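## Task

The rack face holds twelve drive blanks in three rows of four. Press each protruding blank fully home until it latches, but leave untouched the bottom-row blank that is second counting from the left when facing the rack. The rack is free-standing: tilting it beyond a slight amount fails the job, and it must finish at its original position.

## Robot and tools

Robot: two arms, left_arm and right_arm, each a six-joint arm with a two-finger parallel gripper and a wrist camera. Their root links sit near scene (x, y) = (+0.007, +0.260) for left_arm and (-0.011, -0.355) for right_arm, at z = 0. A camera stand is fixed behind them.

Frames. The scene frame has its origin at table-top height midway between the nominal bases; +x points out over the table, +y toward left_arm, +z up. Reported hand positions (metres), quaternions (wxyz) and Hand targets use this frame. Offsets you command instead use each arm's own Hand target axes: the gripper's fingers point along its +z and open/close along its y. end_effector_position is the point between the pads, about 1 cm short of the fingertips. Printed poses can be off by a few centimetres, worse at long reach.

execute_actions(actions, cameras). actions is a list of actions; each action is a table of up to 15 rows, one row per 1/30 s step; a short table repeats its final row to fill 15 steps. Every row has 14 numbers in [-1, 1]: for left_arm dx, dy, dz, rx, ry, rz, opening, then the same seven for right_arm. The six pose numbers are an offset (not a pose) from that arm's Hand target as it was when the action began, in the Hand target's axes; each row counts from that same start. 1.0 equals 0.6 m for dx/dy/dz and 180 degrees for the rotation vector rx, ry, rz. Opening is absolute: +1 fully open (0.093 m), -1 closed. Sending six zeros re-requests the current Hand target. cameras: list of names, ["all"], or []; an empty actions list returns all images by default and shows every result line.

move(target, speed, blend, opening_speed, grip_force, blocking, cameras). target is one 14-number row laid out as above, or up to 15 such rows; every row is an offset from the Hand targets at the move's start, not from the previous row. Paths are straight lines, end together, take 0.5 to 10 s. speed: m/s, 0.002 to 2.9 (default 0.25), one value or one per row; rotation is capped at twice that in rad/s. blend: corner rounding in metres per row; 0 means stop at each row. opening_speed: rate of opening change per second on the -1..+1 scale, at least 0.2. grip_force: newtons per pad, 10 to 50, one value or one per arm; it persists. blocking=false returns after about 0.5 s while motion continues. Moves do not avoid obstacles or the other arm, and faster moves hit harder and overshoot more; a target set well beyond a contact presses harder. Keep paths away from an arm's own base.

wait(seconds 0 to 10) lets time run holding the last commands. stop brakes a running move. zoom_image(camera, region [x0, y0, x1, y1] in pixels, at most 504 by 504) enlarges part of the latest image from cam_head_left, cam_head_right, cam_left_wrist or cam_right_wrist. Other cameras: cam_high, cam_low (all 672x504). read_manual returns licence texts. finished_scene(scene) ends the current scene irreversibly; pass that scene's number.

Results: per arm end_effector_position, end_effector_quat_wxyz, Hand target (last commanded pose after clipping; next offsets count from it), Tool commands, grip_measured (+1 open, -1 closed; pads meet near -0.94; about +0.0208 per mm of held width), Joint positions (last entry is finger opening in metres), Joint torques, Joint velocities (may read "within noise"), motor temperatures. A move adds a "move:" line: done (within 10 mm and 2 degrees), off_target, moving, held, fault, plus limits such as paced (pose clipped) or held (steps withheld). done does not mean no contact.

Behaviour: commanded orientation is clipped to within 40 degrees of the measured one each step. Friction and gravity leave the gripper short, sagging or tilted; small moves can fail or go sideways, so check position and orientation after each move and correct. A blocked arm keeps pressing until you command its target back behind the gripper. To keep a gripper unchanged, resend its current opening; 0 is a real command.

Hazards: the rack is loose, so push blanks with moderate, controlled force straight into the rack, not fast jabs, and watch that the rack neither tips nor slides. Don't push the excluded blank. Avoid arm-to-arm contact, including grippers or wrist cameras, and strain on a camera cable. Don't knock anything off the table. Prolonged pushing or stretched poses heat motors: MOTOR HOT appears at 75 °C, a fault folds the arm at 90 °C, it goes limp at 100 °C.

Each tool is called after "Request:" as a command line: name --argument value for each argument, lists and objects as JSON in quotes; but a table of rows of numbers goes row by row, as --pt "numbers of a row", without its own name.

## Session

Request:
execute_actions --actions '[]'

Request:
zoom_image --camera "cam_head_right" --region '[150, 40, 410, 200]'

Request:
zoom_image --camera "cam_high" --region '[250, 40, 510, 200]'

Request:
zoom_image --camera "cam_low" --region '[260, 60, 400, 180]'

Request:
zoom_image --camera "cam_head_left" --region '[160, 30, 440, 190]'

Scene clock: 0.00 s.
left_arm: end_effector_position=(+0.3944, +0.2656, +0.0714) grip_measured=+1.000 end_effector_quat_wxyz=(+0.505, -0.053, +0.858, +0.075) | right_arm: end_effector_position=(+0.3643, -0.3992, +0.0550) grip_measured=+1.000 end_effector_quat_wxyz=(+0.518, +0.085, +0.844, -0.110)
Joint positions: left_arm=[-0.103 1.541 0.455 0.565 -0.275 -0.069 0.093] | right_arm=[0.042 1.618 0.363 0.778 0.285 0.034 0.093]
Joint velocities: within noise
Joint torques (N m): no reading
Motor temperatures (°C): left_arm=[28 32 36 40 25 26 27] | right_arm=[25 31 35 30 28 27 26]
Heat: left arm: 40 °C; right arm: 35 °C.
Hand target: left_arm +0.3951, +0.2655, +0.0730; +0.506, -0.053, +0.858, +0.075 | right_arm +0.3686, -0.3992, +0.0633; +0.529, +0.087, +0.837, -0.109
Tool commands: left_gripper/opening=+1.0 right_gripper/opening=+1.0
camera_calibration:
cam_left_wrist: T_world_to_cam=[[0.163524, -0.983163, -0.0815553, 0.202191], [-0.796314, -0.082742, -0.599197, 0.419166], [0.58236, 0.162927, -0.796437, -0.129714], [0, 0, 0, 1]] pos_world=[0.376265, 0.254603, 0.164344]
cam_right_wrist: T_world_to_cam=[[-0.250205, -0.962886, 0.101231, -0.298688], [-0.777623, 0.137566, -0.613496, 0.409015], [0.576801, -0.232219, -0.783183, -0.175189], [0, 0, 0, 1]] pos_world=[0.344376, -0.384551, 0.14396]

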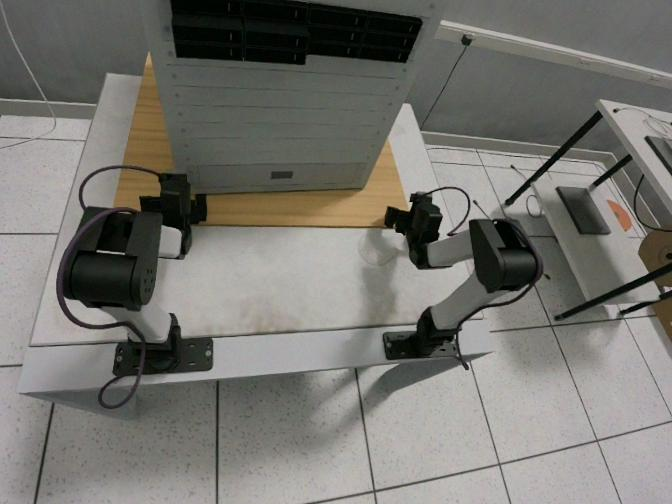

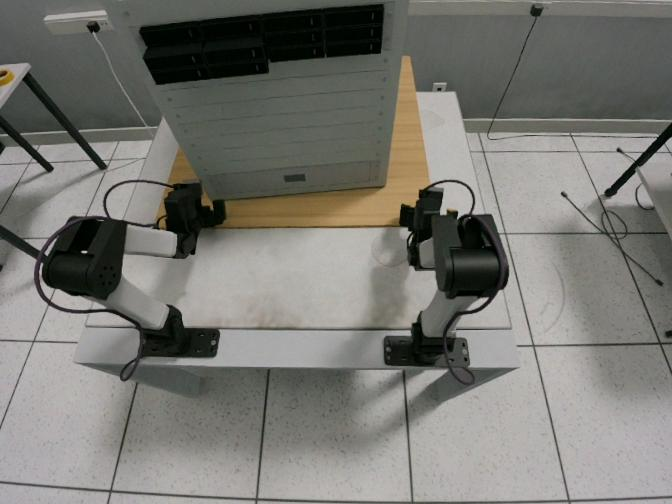

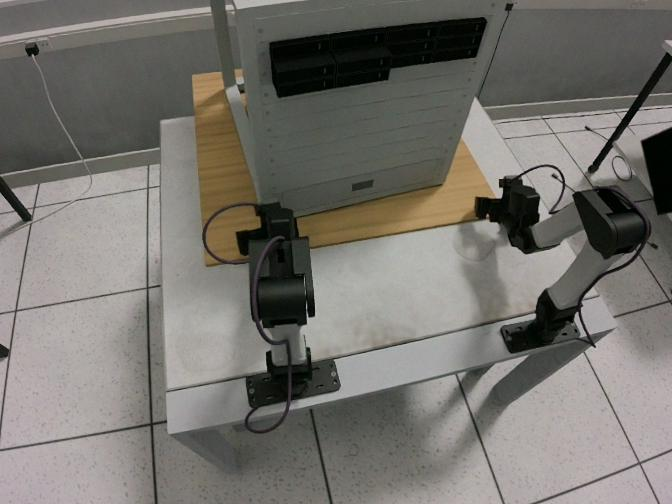

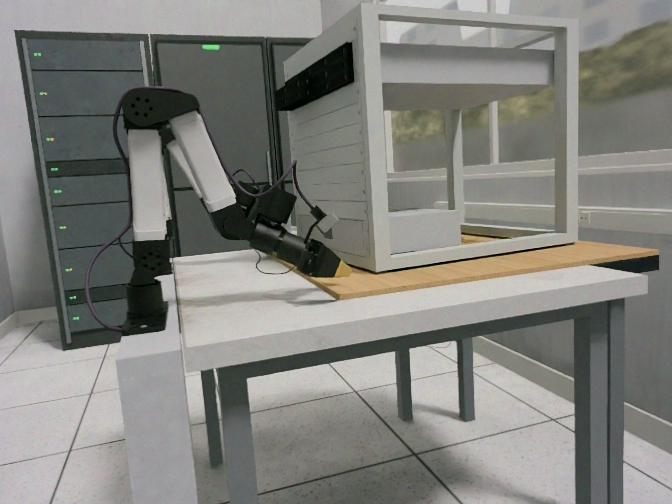

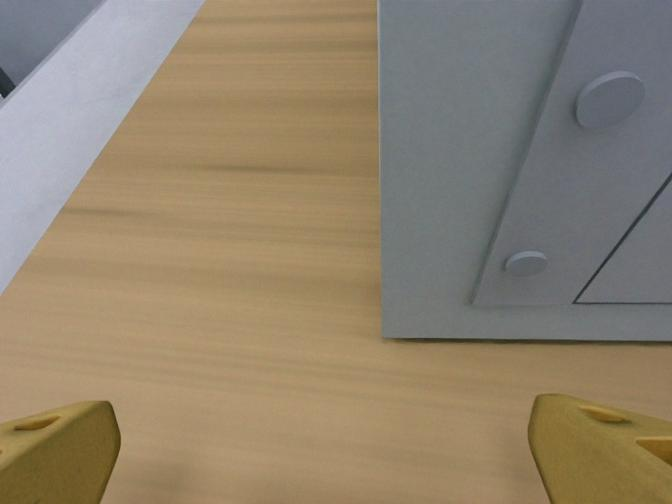

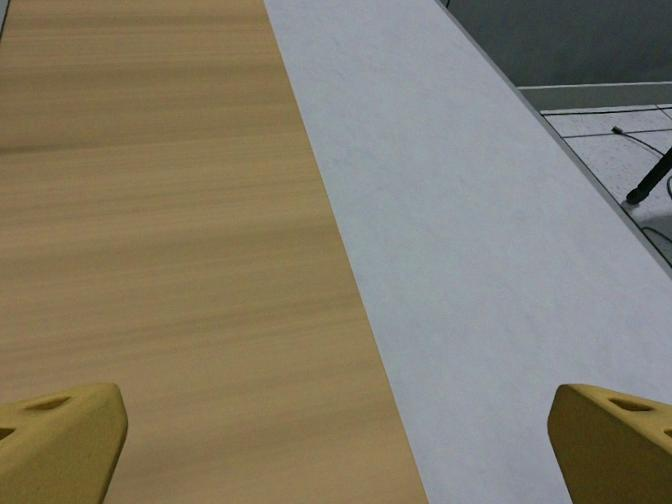

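Scaled by 1.938 from the camera's 672x504 image, which has a finer 960x720 frame.

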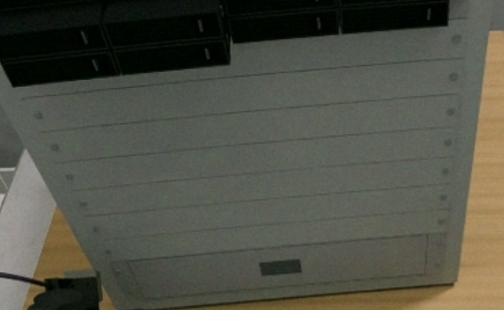

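Scaled by 1.938 from the camera's 672x504 image, which has a finer 960x720 frame.

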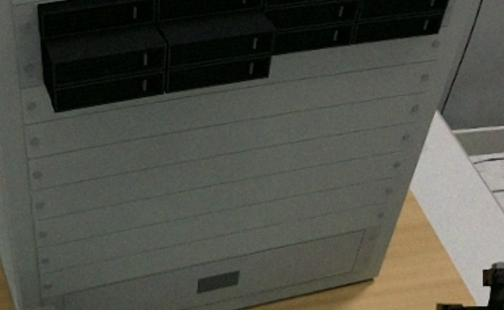

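Scaled by 3.600 from the camera's 672x504 image, which has a finer 960x720 frame.

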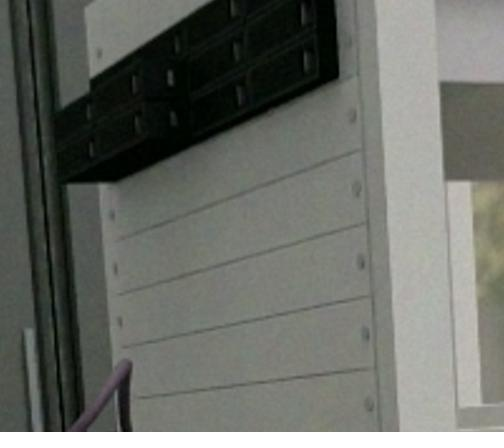

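Scaled by 1.800 from the camera's 672x504 image, which has a finer 960x720 frame.

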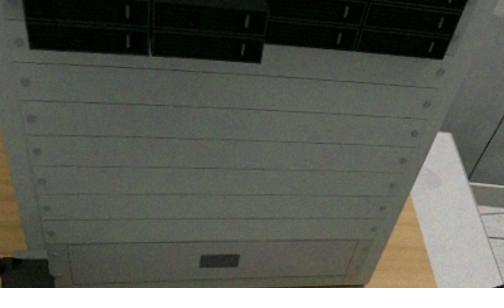

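Request:
move --target '[-0.4995,-0.162,-0.497,0.058,0.006,0.005,-0.95,0,0,0,0,0,0,1]' --cameras '["cam_left_wrist","cam_low"]'

Scene clock: 7.57 s.
left_arm: end_effector_position=(+0.2993, +0.1200, +0.4707) grip_measured=-0.948 end_effector_quat_wxyz=(+0.501, +0.002, +0.865, -0.007) | right_arm: end_effector_position=(+0.3642, -0.3992, +0.0549) grip_measured=+1.000 end_effector_quat_wxyz=(+0.517, +0.085, +0.844, -0.110)
Joint positions: left_arm=[-0.756 1.586 2.427 -1.503 -0.626 -0.438 0] | right_arm=[0.042 1.618 0.363 0.777 0.285 0.034 0.093]
Joint torques (N m): left_arm=[-0.24 -3.34 5.46 1.76 -0.47 -0.11] | right_arm=[0.06 -6.69 5.01 1.91 0.2 0.01]
Heat: left arm: 42 °C; right arm: 35 °C.
Hand target: left_arm +0.2997, +0.1203, +0.4705; +0.500, -0.001, +0.866, +0.000 | right_arm +0.3686, -0.3992, +0.0632; +0.529, +0.087, +0.837, -0.109
Off the commanded pose: left_arm 0.001 m, 1 deg | right_arm 0.009 m, 2 deg.
move: done
camera_calibration:
cam_left_wrist: T_world_to_cam=[[-0.0148705, -0.999887, 0.00224891, 0.123005], [-0.811461, 0.010754, -0.584308, 0.55695], [0.584217, -0.0105138, -0.811529, 0.294765], [0, 0, 0, 1]] pos_world=[0.281565, 0.120101, 0.564364]
Images, in order (width x height): cam_low 672x504, cam_left_wrist 672x504.

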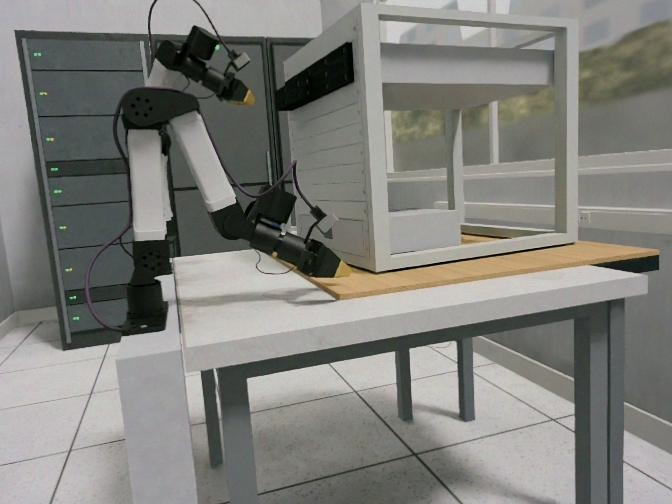

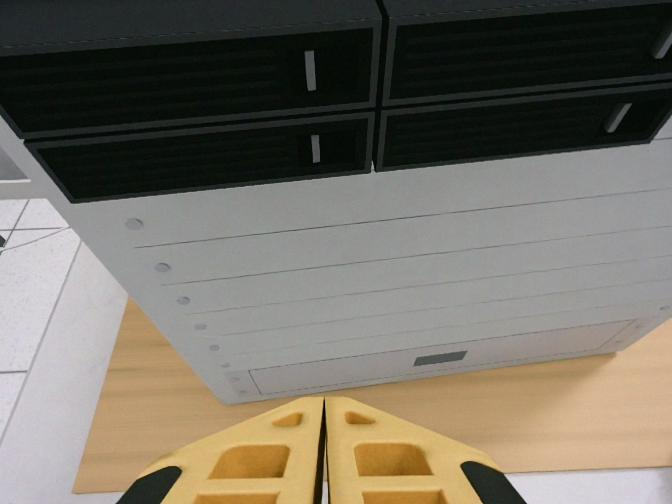

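Request:
move --target '[-0.105,0.07,0.068,0,0,0,-0.95,0,0,0,0,0,0,1]' --cameras '["cam_left_wrist"]'

Scene clock: 11.70 s.
left_arm: end_effector_position=(+0.3644, +0.1635, +0.5081) grip_measured=-0.948 end_effector_quat_wxyz=(+0.542, -0.003, +0.840, -0.006) | right_arm: end_effector_position=(+0.3642, -0.3992, +0.0549) grip_measured=+1.000 end_effector_quat_wxyz=(+0.517, +0.085, +0.844, -0.110)
Joint positions: left_arm=[-0.438 1.818 2.85 -1.495 -0.391 -0.202 0] | right_arm=[0.042 1.618 0.363 0.777 0.285 0.034 0.093]
Joint torques (N m): left_arm=[0.8 -4.72 4.44 2.01 -0.04 0.05] | right_arm=[0.12 -6.54 5.18 1.88 0.19 0.01]
Heat: left arm: 42 °C; right arm: 36 °C.
Hand target: left_arm +0.3665, +0.1624, +0.5047; +0.500, -0.001, +0.866, +0.000 | right_arm +0.3686, -0.3992, +0.0632; +0.529, +0.087, +0.837, -0.109
Off the commanded pose: left_arm 0.004 m, 6 deg | right_arm 0.009 m, 2 deg.
elbow stopped short (left arm): the move would have taken joint 3 (elbow) straighter than the controller allows.
move: off_target (left_arm)
camera_calibration:
cam_left_wrist: T_world_to_cam=[[-0.00512825, -0.999968, 0.00607926, 0.161986], [-0.751625, -0.000155313, -0.659591, 0.649381], [0.659571, -0.00795187, -0.7516, 0.229083], [0, 0, 0, 1]] pos_world=[0.337825, 0.163904, 0.59952]
Images, in order (width x height): cam_left_wrist 672x504.

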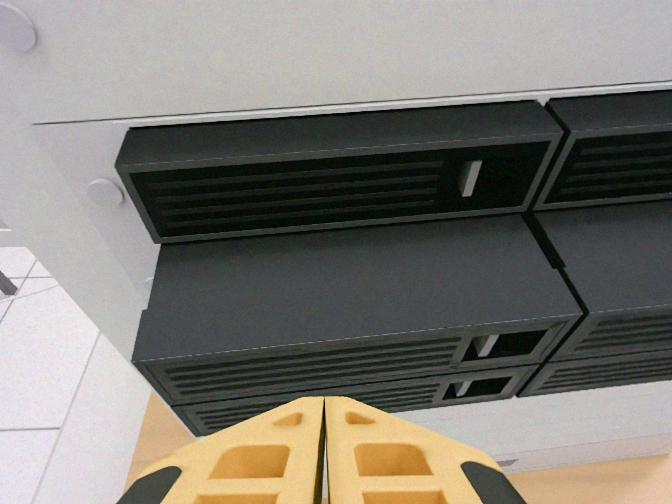

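Request:
move --target '[0.1225,0,-0.0255,0.1306,-0.1306,-0.487,1,0,0,0,0,0,0,1]' --speed 0.5 --cameras '["cam_left_wrist","cam_low","cam_head_left"]'

Scene clock: 25.60 s.
left_arm: end_effector_position=(+0.3176, +0.1602, +0.4518) grip_measured=+1.000 end_effector_quat_wxyz=(+0.497, -0.495, +0.506, -0.502) | right_arm: end_effector_position=(+0.3642, -0.3992, +0.0549) grip_measured=+1.000 end_effector_quat_wxyz=(+0.517, +0.085, +0.844, -0.110)
Joint positions: left_arm=[-0.601 0.99 1.237 -0.249 -0.586 -1.565 0.093] | right_arm=[0.042 1.618 0.363 0.777 0.285 0.034 0.093]
Joint torques (N m): left_arm=[-0.39 -2.71 4.81 2.25 -0.32 -0.01] | right_arm=[-0.08 -6.61 5.07 1.82 0.21 0.01]
Motor temperatures (°C): left_arm=[28 33 37 45 25 26 27] | right_arm=[25 32 36 34 28 27 26]
Heat: left arm: 45 °C; right arm: 36 °C.
Hand target: left_arm +0.3165, +0.1622, +0.4486; +0.500, -0.500, +0.500, -0.499 | right_arm +0.3686, -0.3992, +0.0632; +0.529, +0.087, +0.837, -0.109
Off the commanded pose: left_arm 0.004 m, 1 deg | right_arm 0.009 m, 2 deg.
move: done
camera_calibration:
cam_left_wrist: T_world_to_cam=[[0.00134718, -0.0142258, 0.999898, -0.4502], [-0.427127, -0.904108, -0.0122875, 0.326371], [0.904191, -0.427067, -0.00729424, -0.129089], [0, 0, 0, 1]] pos_world=[0.256729, 0.233541, 0.453223]
Images, in order (width x height): cam_head_left 672x504, cam_low 672x504, cam_left_wrist 672x504.

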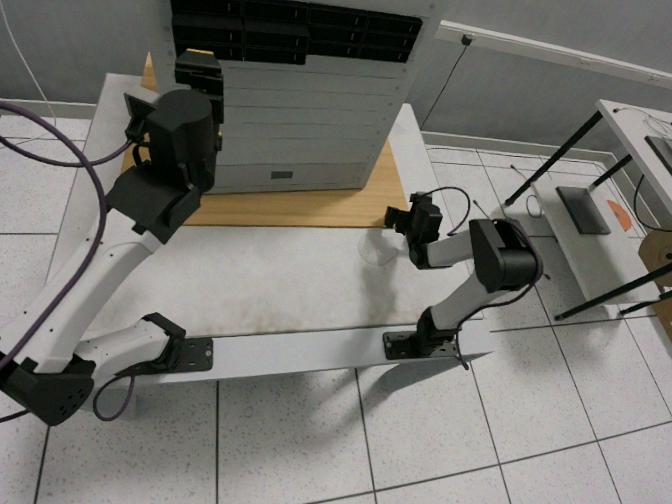

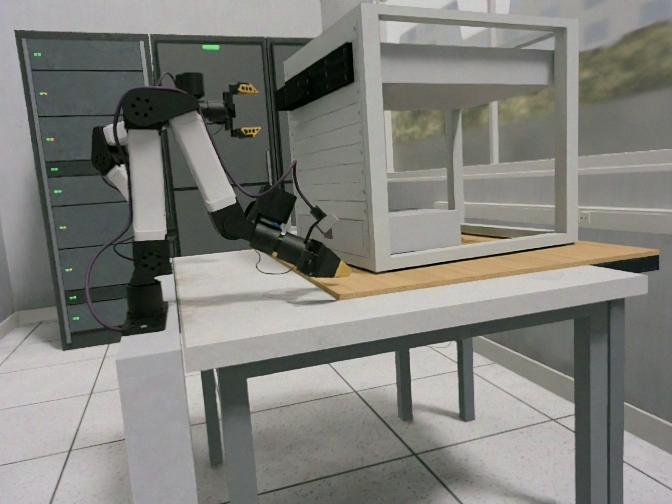

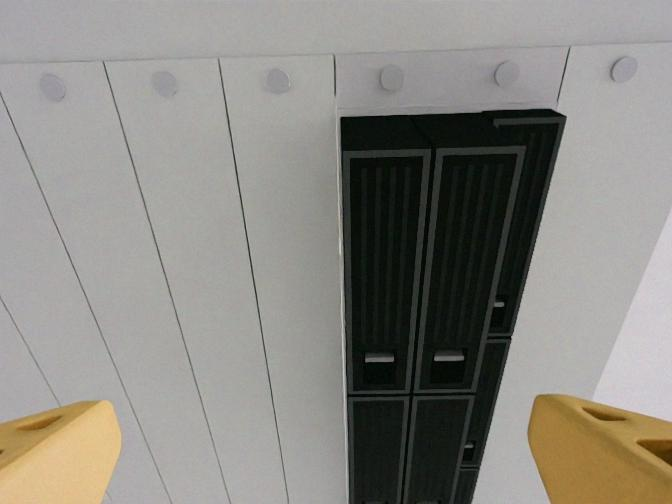

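Request:
move --target '[0,-0.005,0.0833,0,0,0,1,0,0,0,0,0,0,1]' --speed 0.2 --cameras '["cam_left_wrist"]'

Scene clock: 29.93 s.
left_arm: end_effector_position=(+0.3651, +0.1619, +0.4391) grip_measured=+1.000 end_effector_quat_wxyz=(+0.499, -0.503, +0.510, -0.487) | right_arm: end_effector_position=(+0.3642, -0.3992, +0.0549) grip_measured=+1.000 end_effector_quat_wxyz=(+0.517, +0.085, +0.844, -0.110)
Joint positions: left_arm=[-0.48 1.124 1.266 -0.173 -0.486 -1.566 0.093] | right_arm=[0.042 1.618 0.363 0.777 0.285 0.034 0.093]
Joint torques (N m): left_arm=[0.76 -2.56 8.88 2.31 -0.03 0.01] | right_arm=[0.14 -6.6 5.22 1.87 0.16 0.03]
Heat: left arm: 45 °C; right arm: 37 °C.
Hand target: left_arm +0.3664, +0.1623, +0.4518; +0.500, -0.500, +0.500, -0.500 | right_arm +0.3686, -0.3992, +0.0632; +0.529, +0.087, +0.837, -0.109
Off the commanded pose: left_arm 0.013 m, 2 deg | right_arm 0.009 m, 2 deg.
move: off_target (left_arm)
camera_calibration:
cam_left_wrist: T_world_to_cam=[[0.0267776, -0.0267847, 0.999283, -0.444485], [-0.409364, -0.912272, -0.0134828, 0.343465], [0.911978, -0.408709, -0.0353932, -0.164892], [0, 0, 0, 1]] pos_world=[0.302882, 0.234035, 0.442961]
Images, in order (width x height): cam_left_wrist 672x504.

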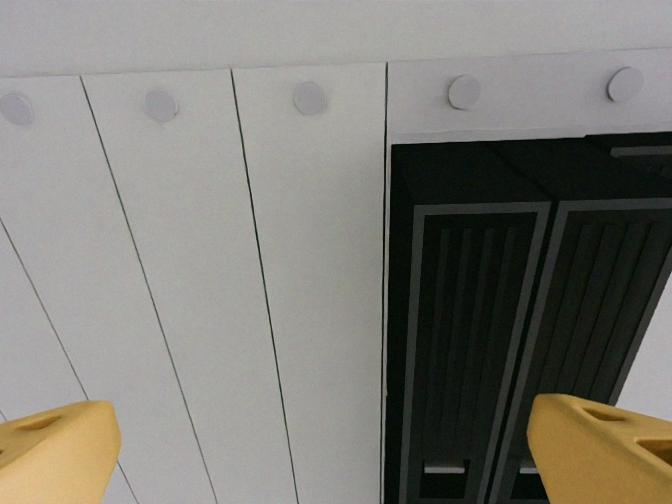

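Request:
move --pt "0 -0.031 0 0 0 0 1 0 0 0 0 0 0 1" --pt "-0.005 -0.031 0.092 0 0 0 1 0 0 0 0 0 0 1" --pt "-0.006 -0.031 0.1167 0 0 0 1 0 0 0 0 0 0 1" --speed 0.07 --blend '[0.002,0,0]' --cameras '["cam_left_wrist","cam_low","cam_high"]'

Scene clock: 34.60 s.
left_arm: end_effector_position=(+0.4158, +0.1665, +0.4593) grip_measured=+1.000 end_effector_quat_wxyz=(+0.494, -0.508, +0.515, -0.483) | right_arm: end_effector_position=(+0.3642, -0.3992, +0.0549) grip_measured=+1.000 end_effector_quat_wxyz=(+0.517, +0.085, +0.844, -0.110)
Joint positions: left_arm=[-0.374 1.315 1.49 -0.223 -0.38 -1.57 0.093] | right_arm=[0.042 1.618 0.363 0.777 0.285 0.034 0.093]
Joint torques (N m): left_arm=[2.69 0.77 9.43 2.98 0.19 0.06] | right_arm=[0.03 -6.68 5.09 1.91 0.21 0.06]
Heat: left arm: 46 °C; right arm: 37 °C.
Hand target: left_arm +0.4366, +0.1661, +0.4702; +0.500, -0.500, +0.500, -0.499 | right_arm +0.3686, -0.3992, +0.0632; +0.529, +0.087, +0.837, -0.109
Off the commanded pose: left_arm 0.023 m, 3 deg | right_arm 0.009 m, 2 deg.
move: off_target (left_arm)
camera_calibration:
cam_left_wrist: T_world_to_cam=[[0.0451285, -0.0263562, 0.998633, -0.473314], [-0.408647, -0.912675, -0.00562066, 0.364795], [0.911576, -0.407835, -0.051958, -0.200894], [0, 0, 0, 1]] pos_world=[0.353562, 0.238533, 0.46428]
Images, in order (width x height): cam_high 672x504, cam_low 672x504, cam_left_wrist 672x504.

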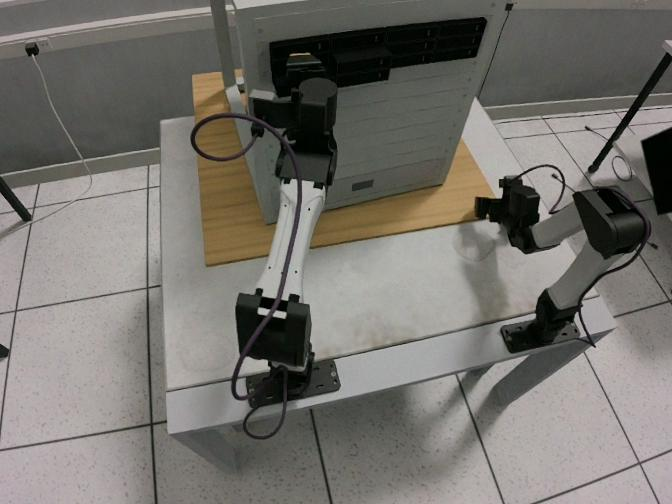

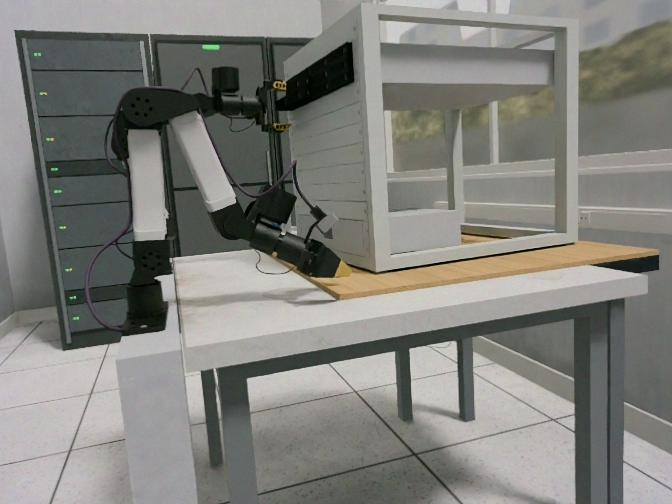

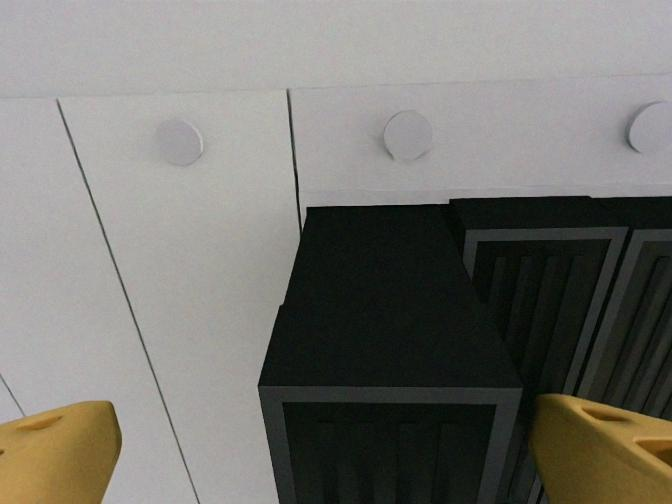

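Request:
move --pt "0 0 0.0133 0 0 0 1 0 0 0 0 0 0 1" --pt "0 0 -0.144 0 0 0 1 0 0 0 0 0 0 1" --pt "0.207 0 -0.144 0 0 0 1 0 0 0 0 0 0 1" --speed '[0.07,0.15,0.2]' --blend '[0,0.02,0]' --cameras '["cam_left_wrist","cam_high"]'

Scene clock: 39.63 s.
left_arm: end_effector_position=(+0.3489, +0.0403, +0.4611) grip_measured=+1.000 end_effector_quat_wxyz=(+0.495, -0.494, +0.515, -0.496) | right_arm: end_effector_position=(+0.3642, -0.3992, +0.0549) grip_measured=+1.000 end_effector_quat_wxyz=(+0.517, +0.085, +0.844, -0.110)
Joint positions: left_arm=[-0.894 1.376 1.515 -0.165 -0.874 -1.571 0.093] | right_arm=[0.042 1.618 0.363 0.777 0.285 0.034 0.093]
Joint torques (N m): left_arm=[0.09 -4.23 8.73 2.09 -0.33 0.05] | right_arm=[-0.03 -6.61 5.09 1.81 0.26 0.07]
Heat: left arm: 47 °C; right arm: 37 °C.
Hand target: left_arm +0.3503, +0.0418, +0.4702; +0.500, -0.500, +0.500, -0.499 | right_arm +0.3686, -0.3992, +0.0632; +0.529, +0.087, +0.837, -0.109
Off the commanded pose: left_arm 0.009 m, 2 deg | right_arm 0.009 m, 2 deg.
move: done
camera_calibration:
cam_left_wrist: T_world_to_cam=[[0.0160367, -0.0281103, 0.999476, -0.465635], [-0.432462, -0.901464, -0.0184148, 0.235969], [0.901509, -0.431941, -0.0266132, -0.198561], [0, 0, 0, 1]] pos_world=[0.28852, 0.113861, 0.464452]
Images, in order (width x height): cam_high 672x504, cam_left_wrist 672x504.

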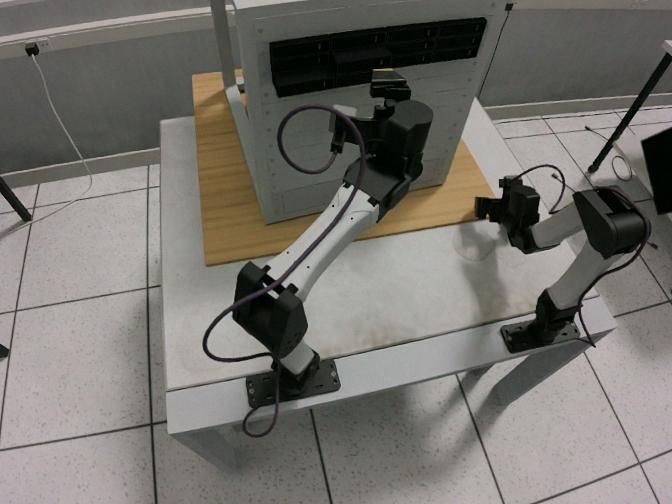

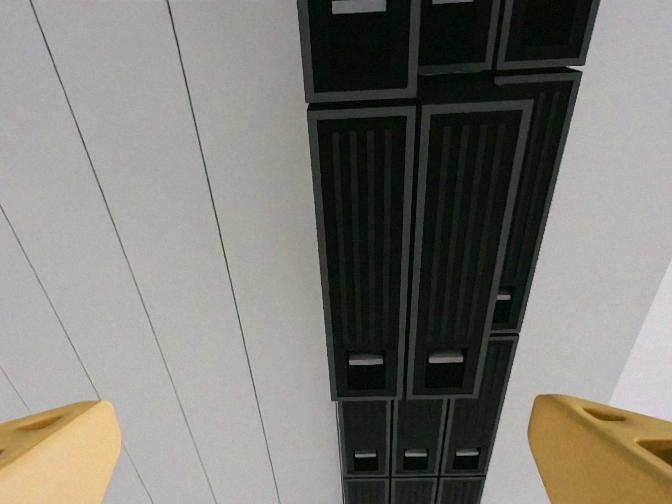

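Request:
move --pt "-0.008 0.003 0.125 0 0 0 1 0 0 0 0 0 0 1" --pt "-0.008 0.003 0.1517 0 0 0 1 0 0 0 0 0 0 1" --pt "-0.008 0.003 0.165 0 0 0 1 0 0 0 0 0 0 1" --speed 0.07 --blend '[0.003,0,0]' --cameras '["cam_left_wrist","cam_high","cam_low"]'

Scene clock: 44.00 s.
left_arm: end_effector_position=(+0.4274, +0.0511, +0.4624) grip_measured=+1.000 end_effector_quat_wxyz=(+0.501, -0.509, +0.507, -0.483) | right_arm: end_effector_position=(+0.3642, -0.3992, +0.0549) grip_measured=+1.000 end_effector_quat_wxyz=(+0.517, +0.085, +0.844, -0.110)
Joint positions: left_arm=[-0.7 1.575 1.713 -0.179 -0.721 -1.582 0.093] | right_arm=[0.042 1.618 0.363 0.777 0.285 0.034 0.093]
Joint torques (N m): left_arm=[3.51 -2.32 9.7 2.63 0.43 0.18] | right_arm=[-0.17 -6.65 5.09 1.88 0.21 0.08]
Heat: left arm: 47 °C; right arm: 37 °C.
Hand target: left_arm +0.4493, +0.0467, +0.4684; +0.500, -0.500, +0.500, -0.499 | right_arm +0.3686, -0.3992, +0.0632; +0.529, +0.087, +0.837, -0.109
Off the commanded pose: left_arm 0.023 m, 2 deg | right_arm 0.009 m, 2 deg.
move: off_target (left_arm)
camera_calibration:
cam_left_wrist: T_world_to_cam=[[0.0310758, -0.0231157, 0.99925, -0.474403], [-0.394871, -0.918693, -0.00897198, 0.260127], [0.918211, -0.394296, -0.0376769, -0.268569], [0, 0, 0, 1]] pos_world=[0.364062, 0.122115, 0.466262]
Images, in order (width x height): cam_high 672x504, cam_low 672x504, cam_left_wrist 672x504.

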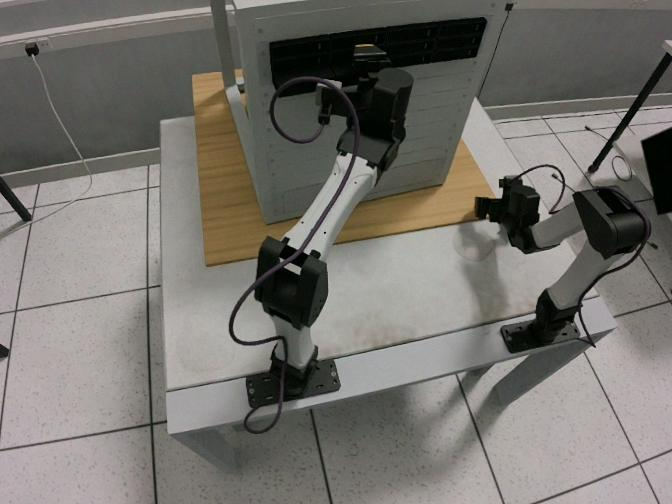

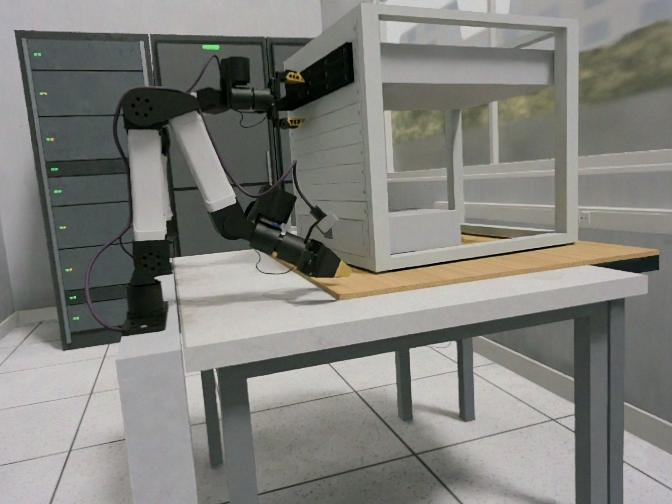

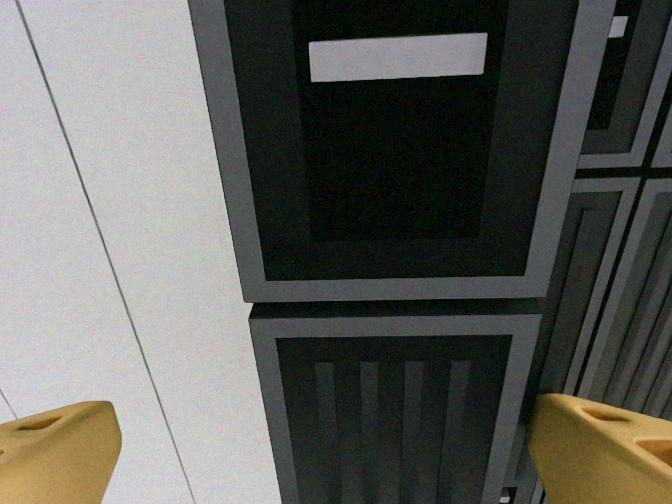

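Request:
move --pt "0 0 -0.1655 0 0 0 1 0 0 0 0 0 0 1" --pt "-0.2055 0.05 -0.1655 0 0 0 1 0 0 0 0 0 0 1" --speed '[0.15,0.2]' --blend '[0.02,0]' --cameras '["cam_left_wrist"]'

Scene clock: 48.80 s.
left_arm: end_effector_position=(+0.3501, +0.1689, +0.4436) grip_measured=+1.000 end_effector_quat_wxyz=(+0.500, -0.502, +0.494, -0.504) | right_arm: end_effector_position=(+0.3642, -0.3992, +0.0549) grip_measured=+1.000 end_effector_quat_wxyz=(+0.517, +0.085, +0.844, -0.110)
Joint positions: left_arm=[-0.485 1.06 1.219 -0.152 -0.491 -1.579 0.093] | right_arm=[0.042 1.618 0.363 0.777 0.285 0.034 0.093]
Joint torques (N m): left_arm=[0.76 -3.63 5.04 2.2 -0.01 0.13] | right_arm=[-0.14 -6.53 5.18 1.87 0.15 0.02]
Heat: left arm: 47 °C; right arm: 37 °C.
Hand target: left_arm +0.3498, +0.1698, +0.4385; +0.500, -0.500, +0.500, -0.499 | right_arm +0.3686, -0.3992, +0.0632; +0.529, +0.087, +0.837, -0.109
Off the commanded pose: left_arm 0.005 m, 1 deg | right_arm 0.009 m, 2 deg.
move: done
camera_calibration:
cam_left_wrist: T_world_to_cam=[[-0.00677895, 0.00408263, 0.999969, -0.442216], [-0.408742, -0.91265, 0.000955196, 0.337129], [0.912625, -0.408723, 0.00785555, -0.167557], [0, 0, 0, 1]] pos_world=[0.287718, 0.241001, 0.443196]
Images, in order (width x height): cam_left_wrist 672x504.

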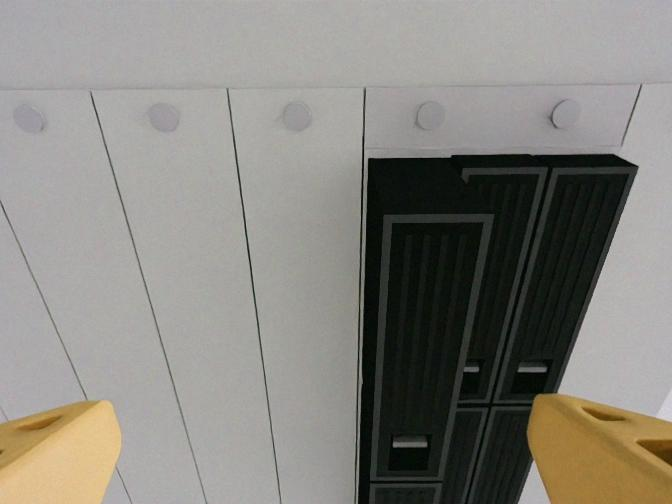

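Request:
move --pt "0 0.0233 0.02 0 0 0 1 0 0 0 0 0 0 1" --pt "-0.005 0.0233 0.137 0 0 0 1 0 0 0 0 0 0 1" --pt "-0.005 0.0233 0.1557 0 0 0 1 0 0 0 0 0 0 1" --pt "-0.005 0.0233 0.168 0 0 0 1 0 0 0 0 0 0 1" --speed 0.07 --blend '[0.004,0.003,0,0]' --cameras '["cam_left_wrist","cam_low"]'

Scene clock: 58.00 s.
left_arm: end_effector_position=(+0.4169, +0.1748, +0.4178) grip_measured=+1.000 end_effector_quat_wxyz=(+0.495, -0.510, +0.508, -0.486) | right_arm: end_effector_position=(+0.3642, -0.3992, +0.0549) grip_measured=+1.000 end_effector_quat_wxyz=(+0.517, +0.085, +0.844, -0.110)
Joint positions: left_arm=[-0.347 1.256 1.265 -0.048 -0.36 -1.578 0.093] | right_arm=[0.042 1.618 0.363 0.777 0.285 0.034 0.093]
Joint torques (N m): left_arm=[3.73 4.94 10.86 3.13 0.39 0.14] | right_arm=[-0.12 -6.43 5.05 1.88 0.17 0.03]
Heat: left arm: 47 °C; right arm: 37 °C.
Hand target: left_arm +0.4506, +0.1729, +0.4244; +0.500, -0.500, +0.500, -0.499 | right_arm +0.3686, -0.3992, +0.0632; +0.529, +0.087, +0.837, -0.109
Off the commanded pose: left_arm 0.034 m, 2 deg | right_arm 0.009 m, 2 deg.
move: off_target (left_arm)
camera_calibration:
cam_left_wrist: T_world_to_cam=[[0.036219, -0.0133608, 0.999255, -0.430478], [-0.40203, -0.915623, 0.00232944, 0.367025], [0.91491, -0.401815, -0.0385344, -0.208783], [0, 0, 0, 1]] pos_world=[0.354164, 0.246413, 0.421257]
Images, in order (width x height): cam_low 672x504, cam_left_wrist 672x504.

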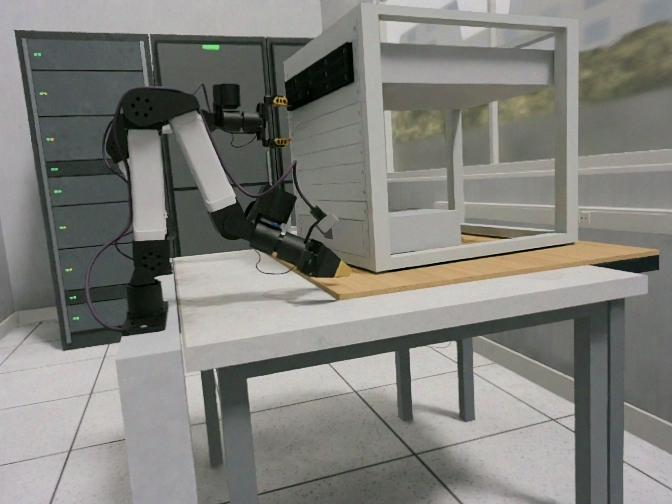

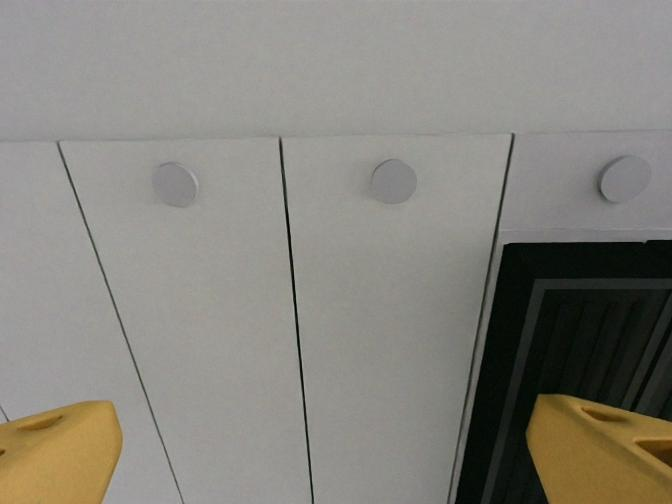

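Request:
move --target '[-0.05,0,-0.25,0,0,0,1,0,0,0,0,0,0,1]' --speed 0.2 --cameras '["cam_left_wrist","cam_high","cam_head_right"]'

Request:
zoom_image --camera "cam_high" --region '[250, 0, 510, 110]'

Request:
zoom_image --camera "cam_head_right" --region '[130, 0, 410, 110]'

Scene clock: 60.77 s.
left_arm: end_effector_position=(+0.2984, +0.2020, +0.4367) grip_measured=+1.000 end_effector_quat_wxyz=(+0.499, -0.493, +0.491, -0.517) | right_arm: end_effector_position=(+0.3642, -0.3992, +0.0549) grip_measured=+1.000 end_effector_quat_wxyz=(+0.517, +0.085, +0.844, -0.110)
Joint positions: left_arm=[-0.425 0.82 1.084 -0.228 -0.411 -1.576 0.093] | right_arm=[0.042 1.618 0.363 0.777 0.285 0.034 0.093]
Joint torques (N m): left_arm=[-0.39 -0.42 4.88 2.03 -0.31 0.11] | right_arm=[0.05 -6.69 5.05 1.83 0.16 0.06]
Heat: left arm: 48 °C; right arm: 37 °C.
Hand target: left_arm +0.3005, +0.2027, +0.4245; +0.500, -0.500, +0.500, -0.500 | right_arm +0.3686, -0.3992, +0.0632; +0.529, +0.087, +0.837, -0.109
Off the commanded pose: left_arm 0.012 m, 2 deg | right_arm 0.009 m, 2 deg.
move: off_target (left_arm)
camera_calibration:
cam_left_wrist: T_world_to_cam=[[-0.033043, 0.0121075, 0.999381, -0.429278], [-0.42666, -0.904407, -0.00315001, 0.351722], [0.903808, -0.4265, 0.0350501, -0.112509], [0, 0, 0, 1]] pos_world=[0.237567, 0.275312, 0.434063]
Images, in order (width x height): cam_head_right 672x504, cam_high 672x504, cam_left_wrist 672x504.

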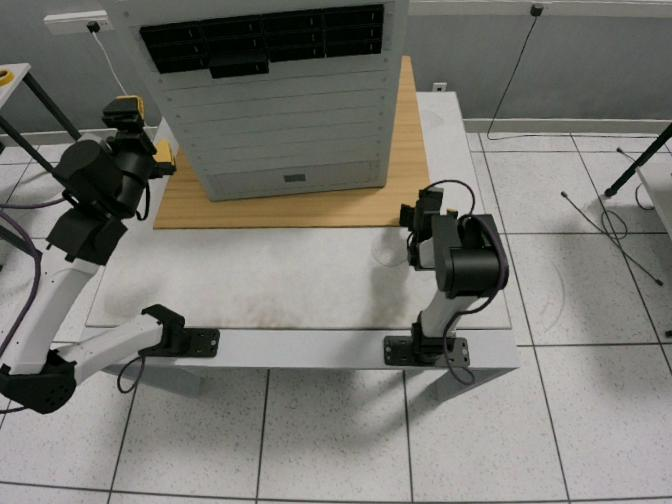

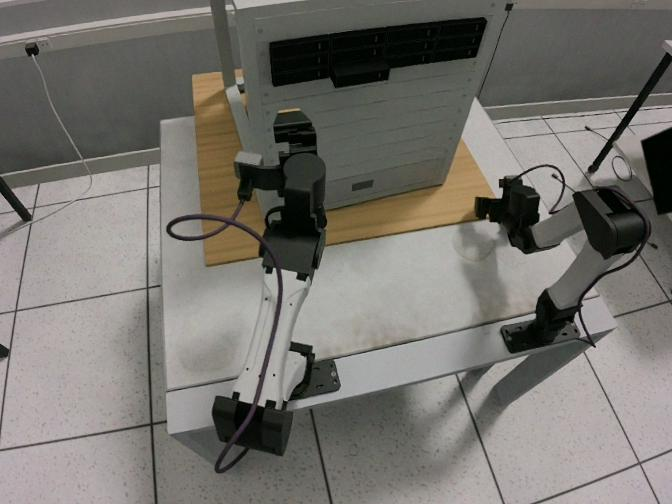

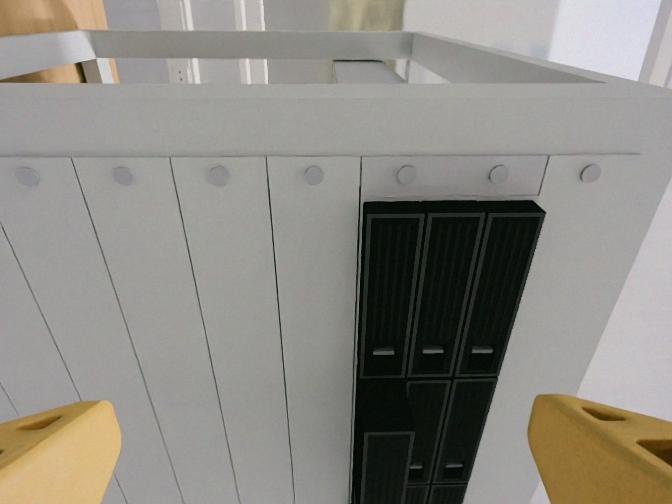

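Scaled by 1.938 from the camera's 672x504 image, which has a finer 960x720 frame.

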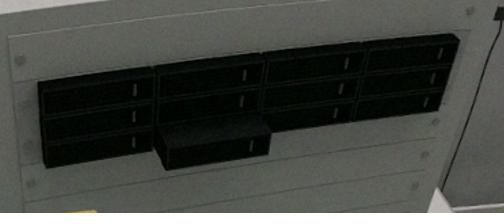

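Scaled by 1.800 from the camera's 672x504 image, which has a finer 960x720 frame.

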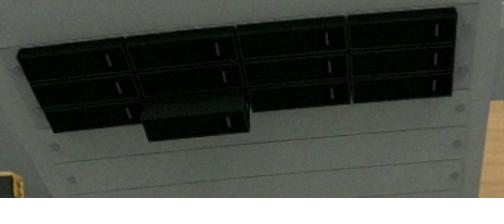

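Request:
finished_scene --scene 2

The scene is finished: the task was done.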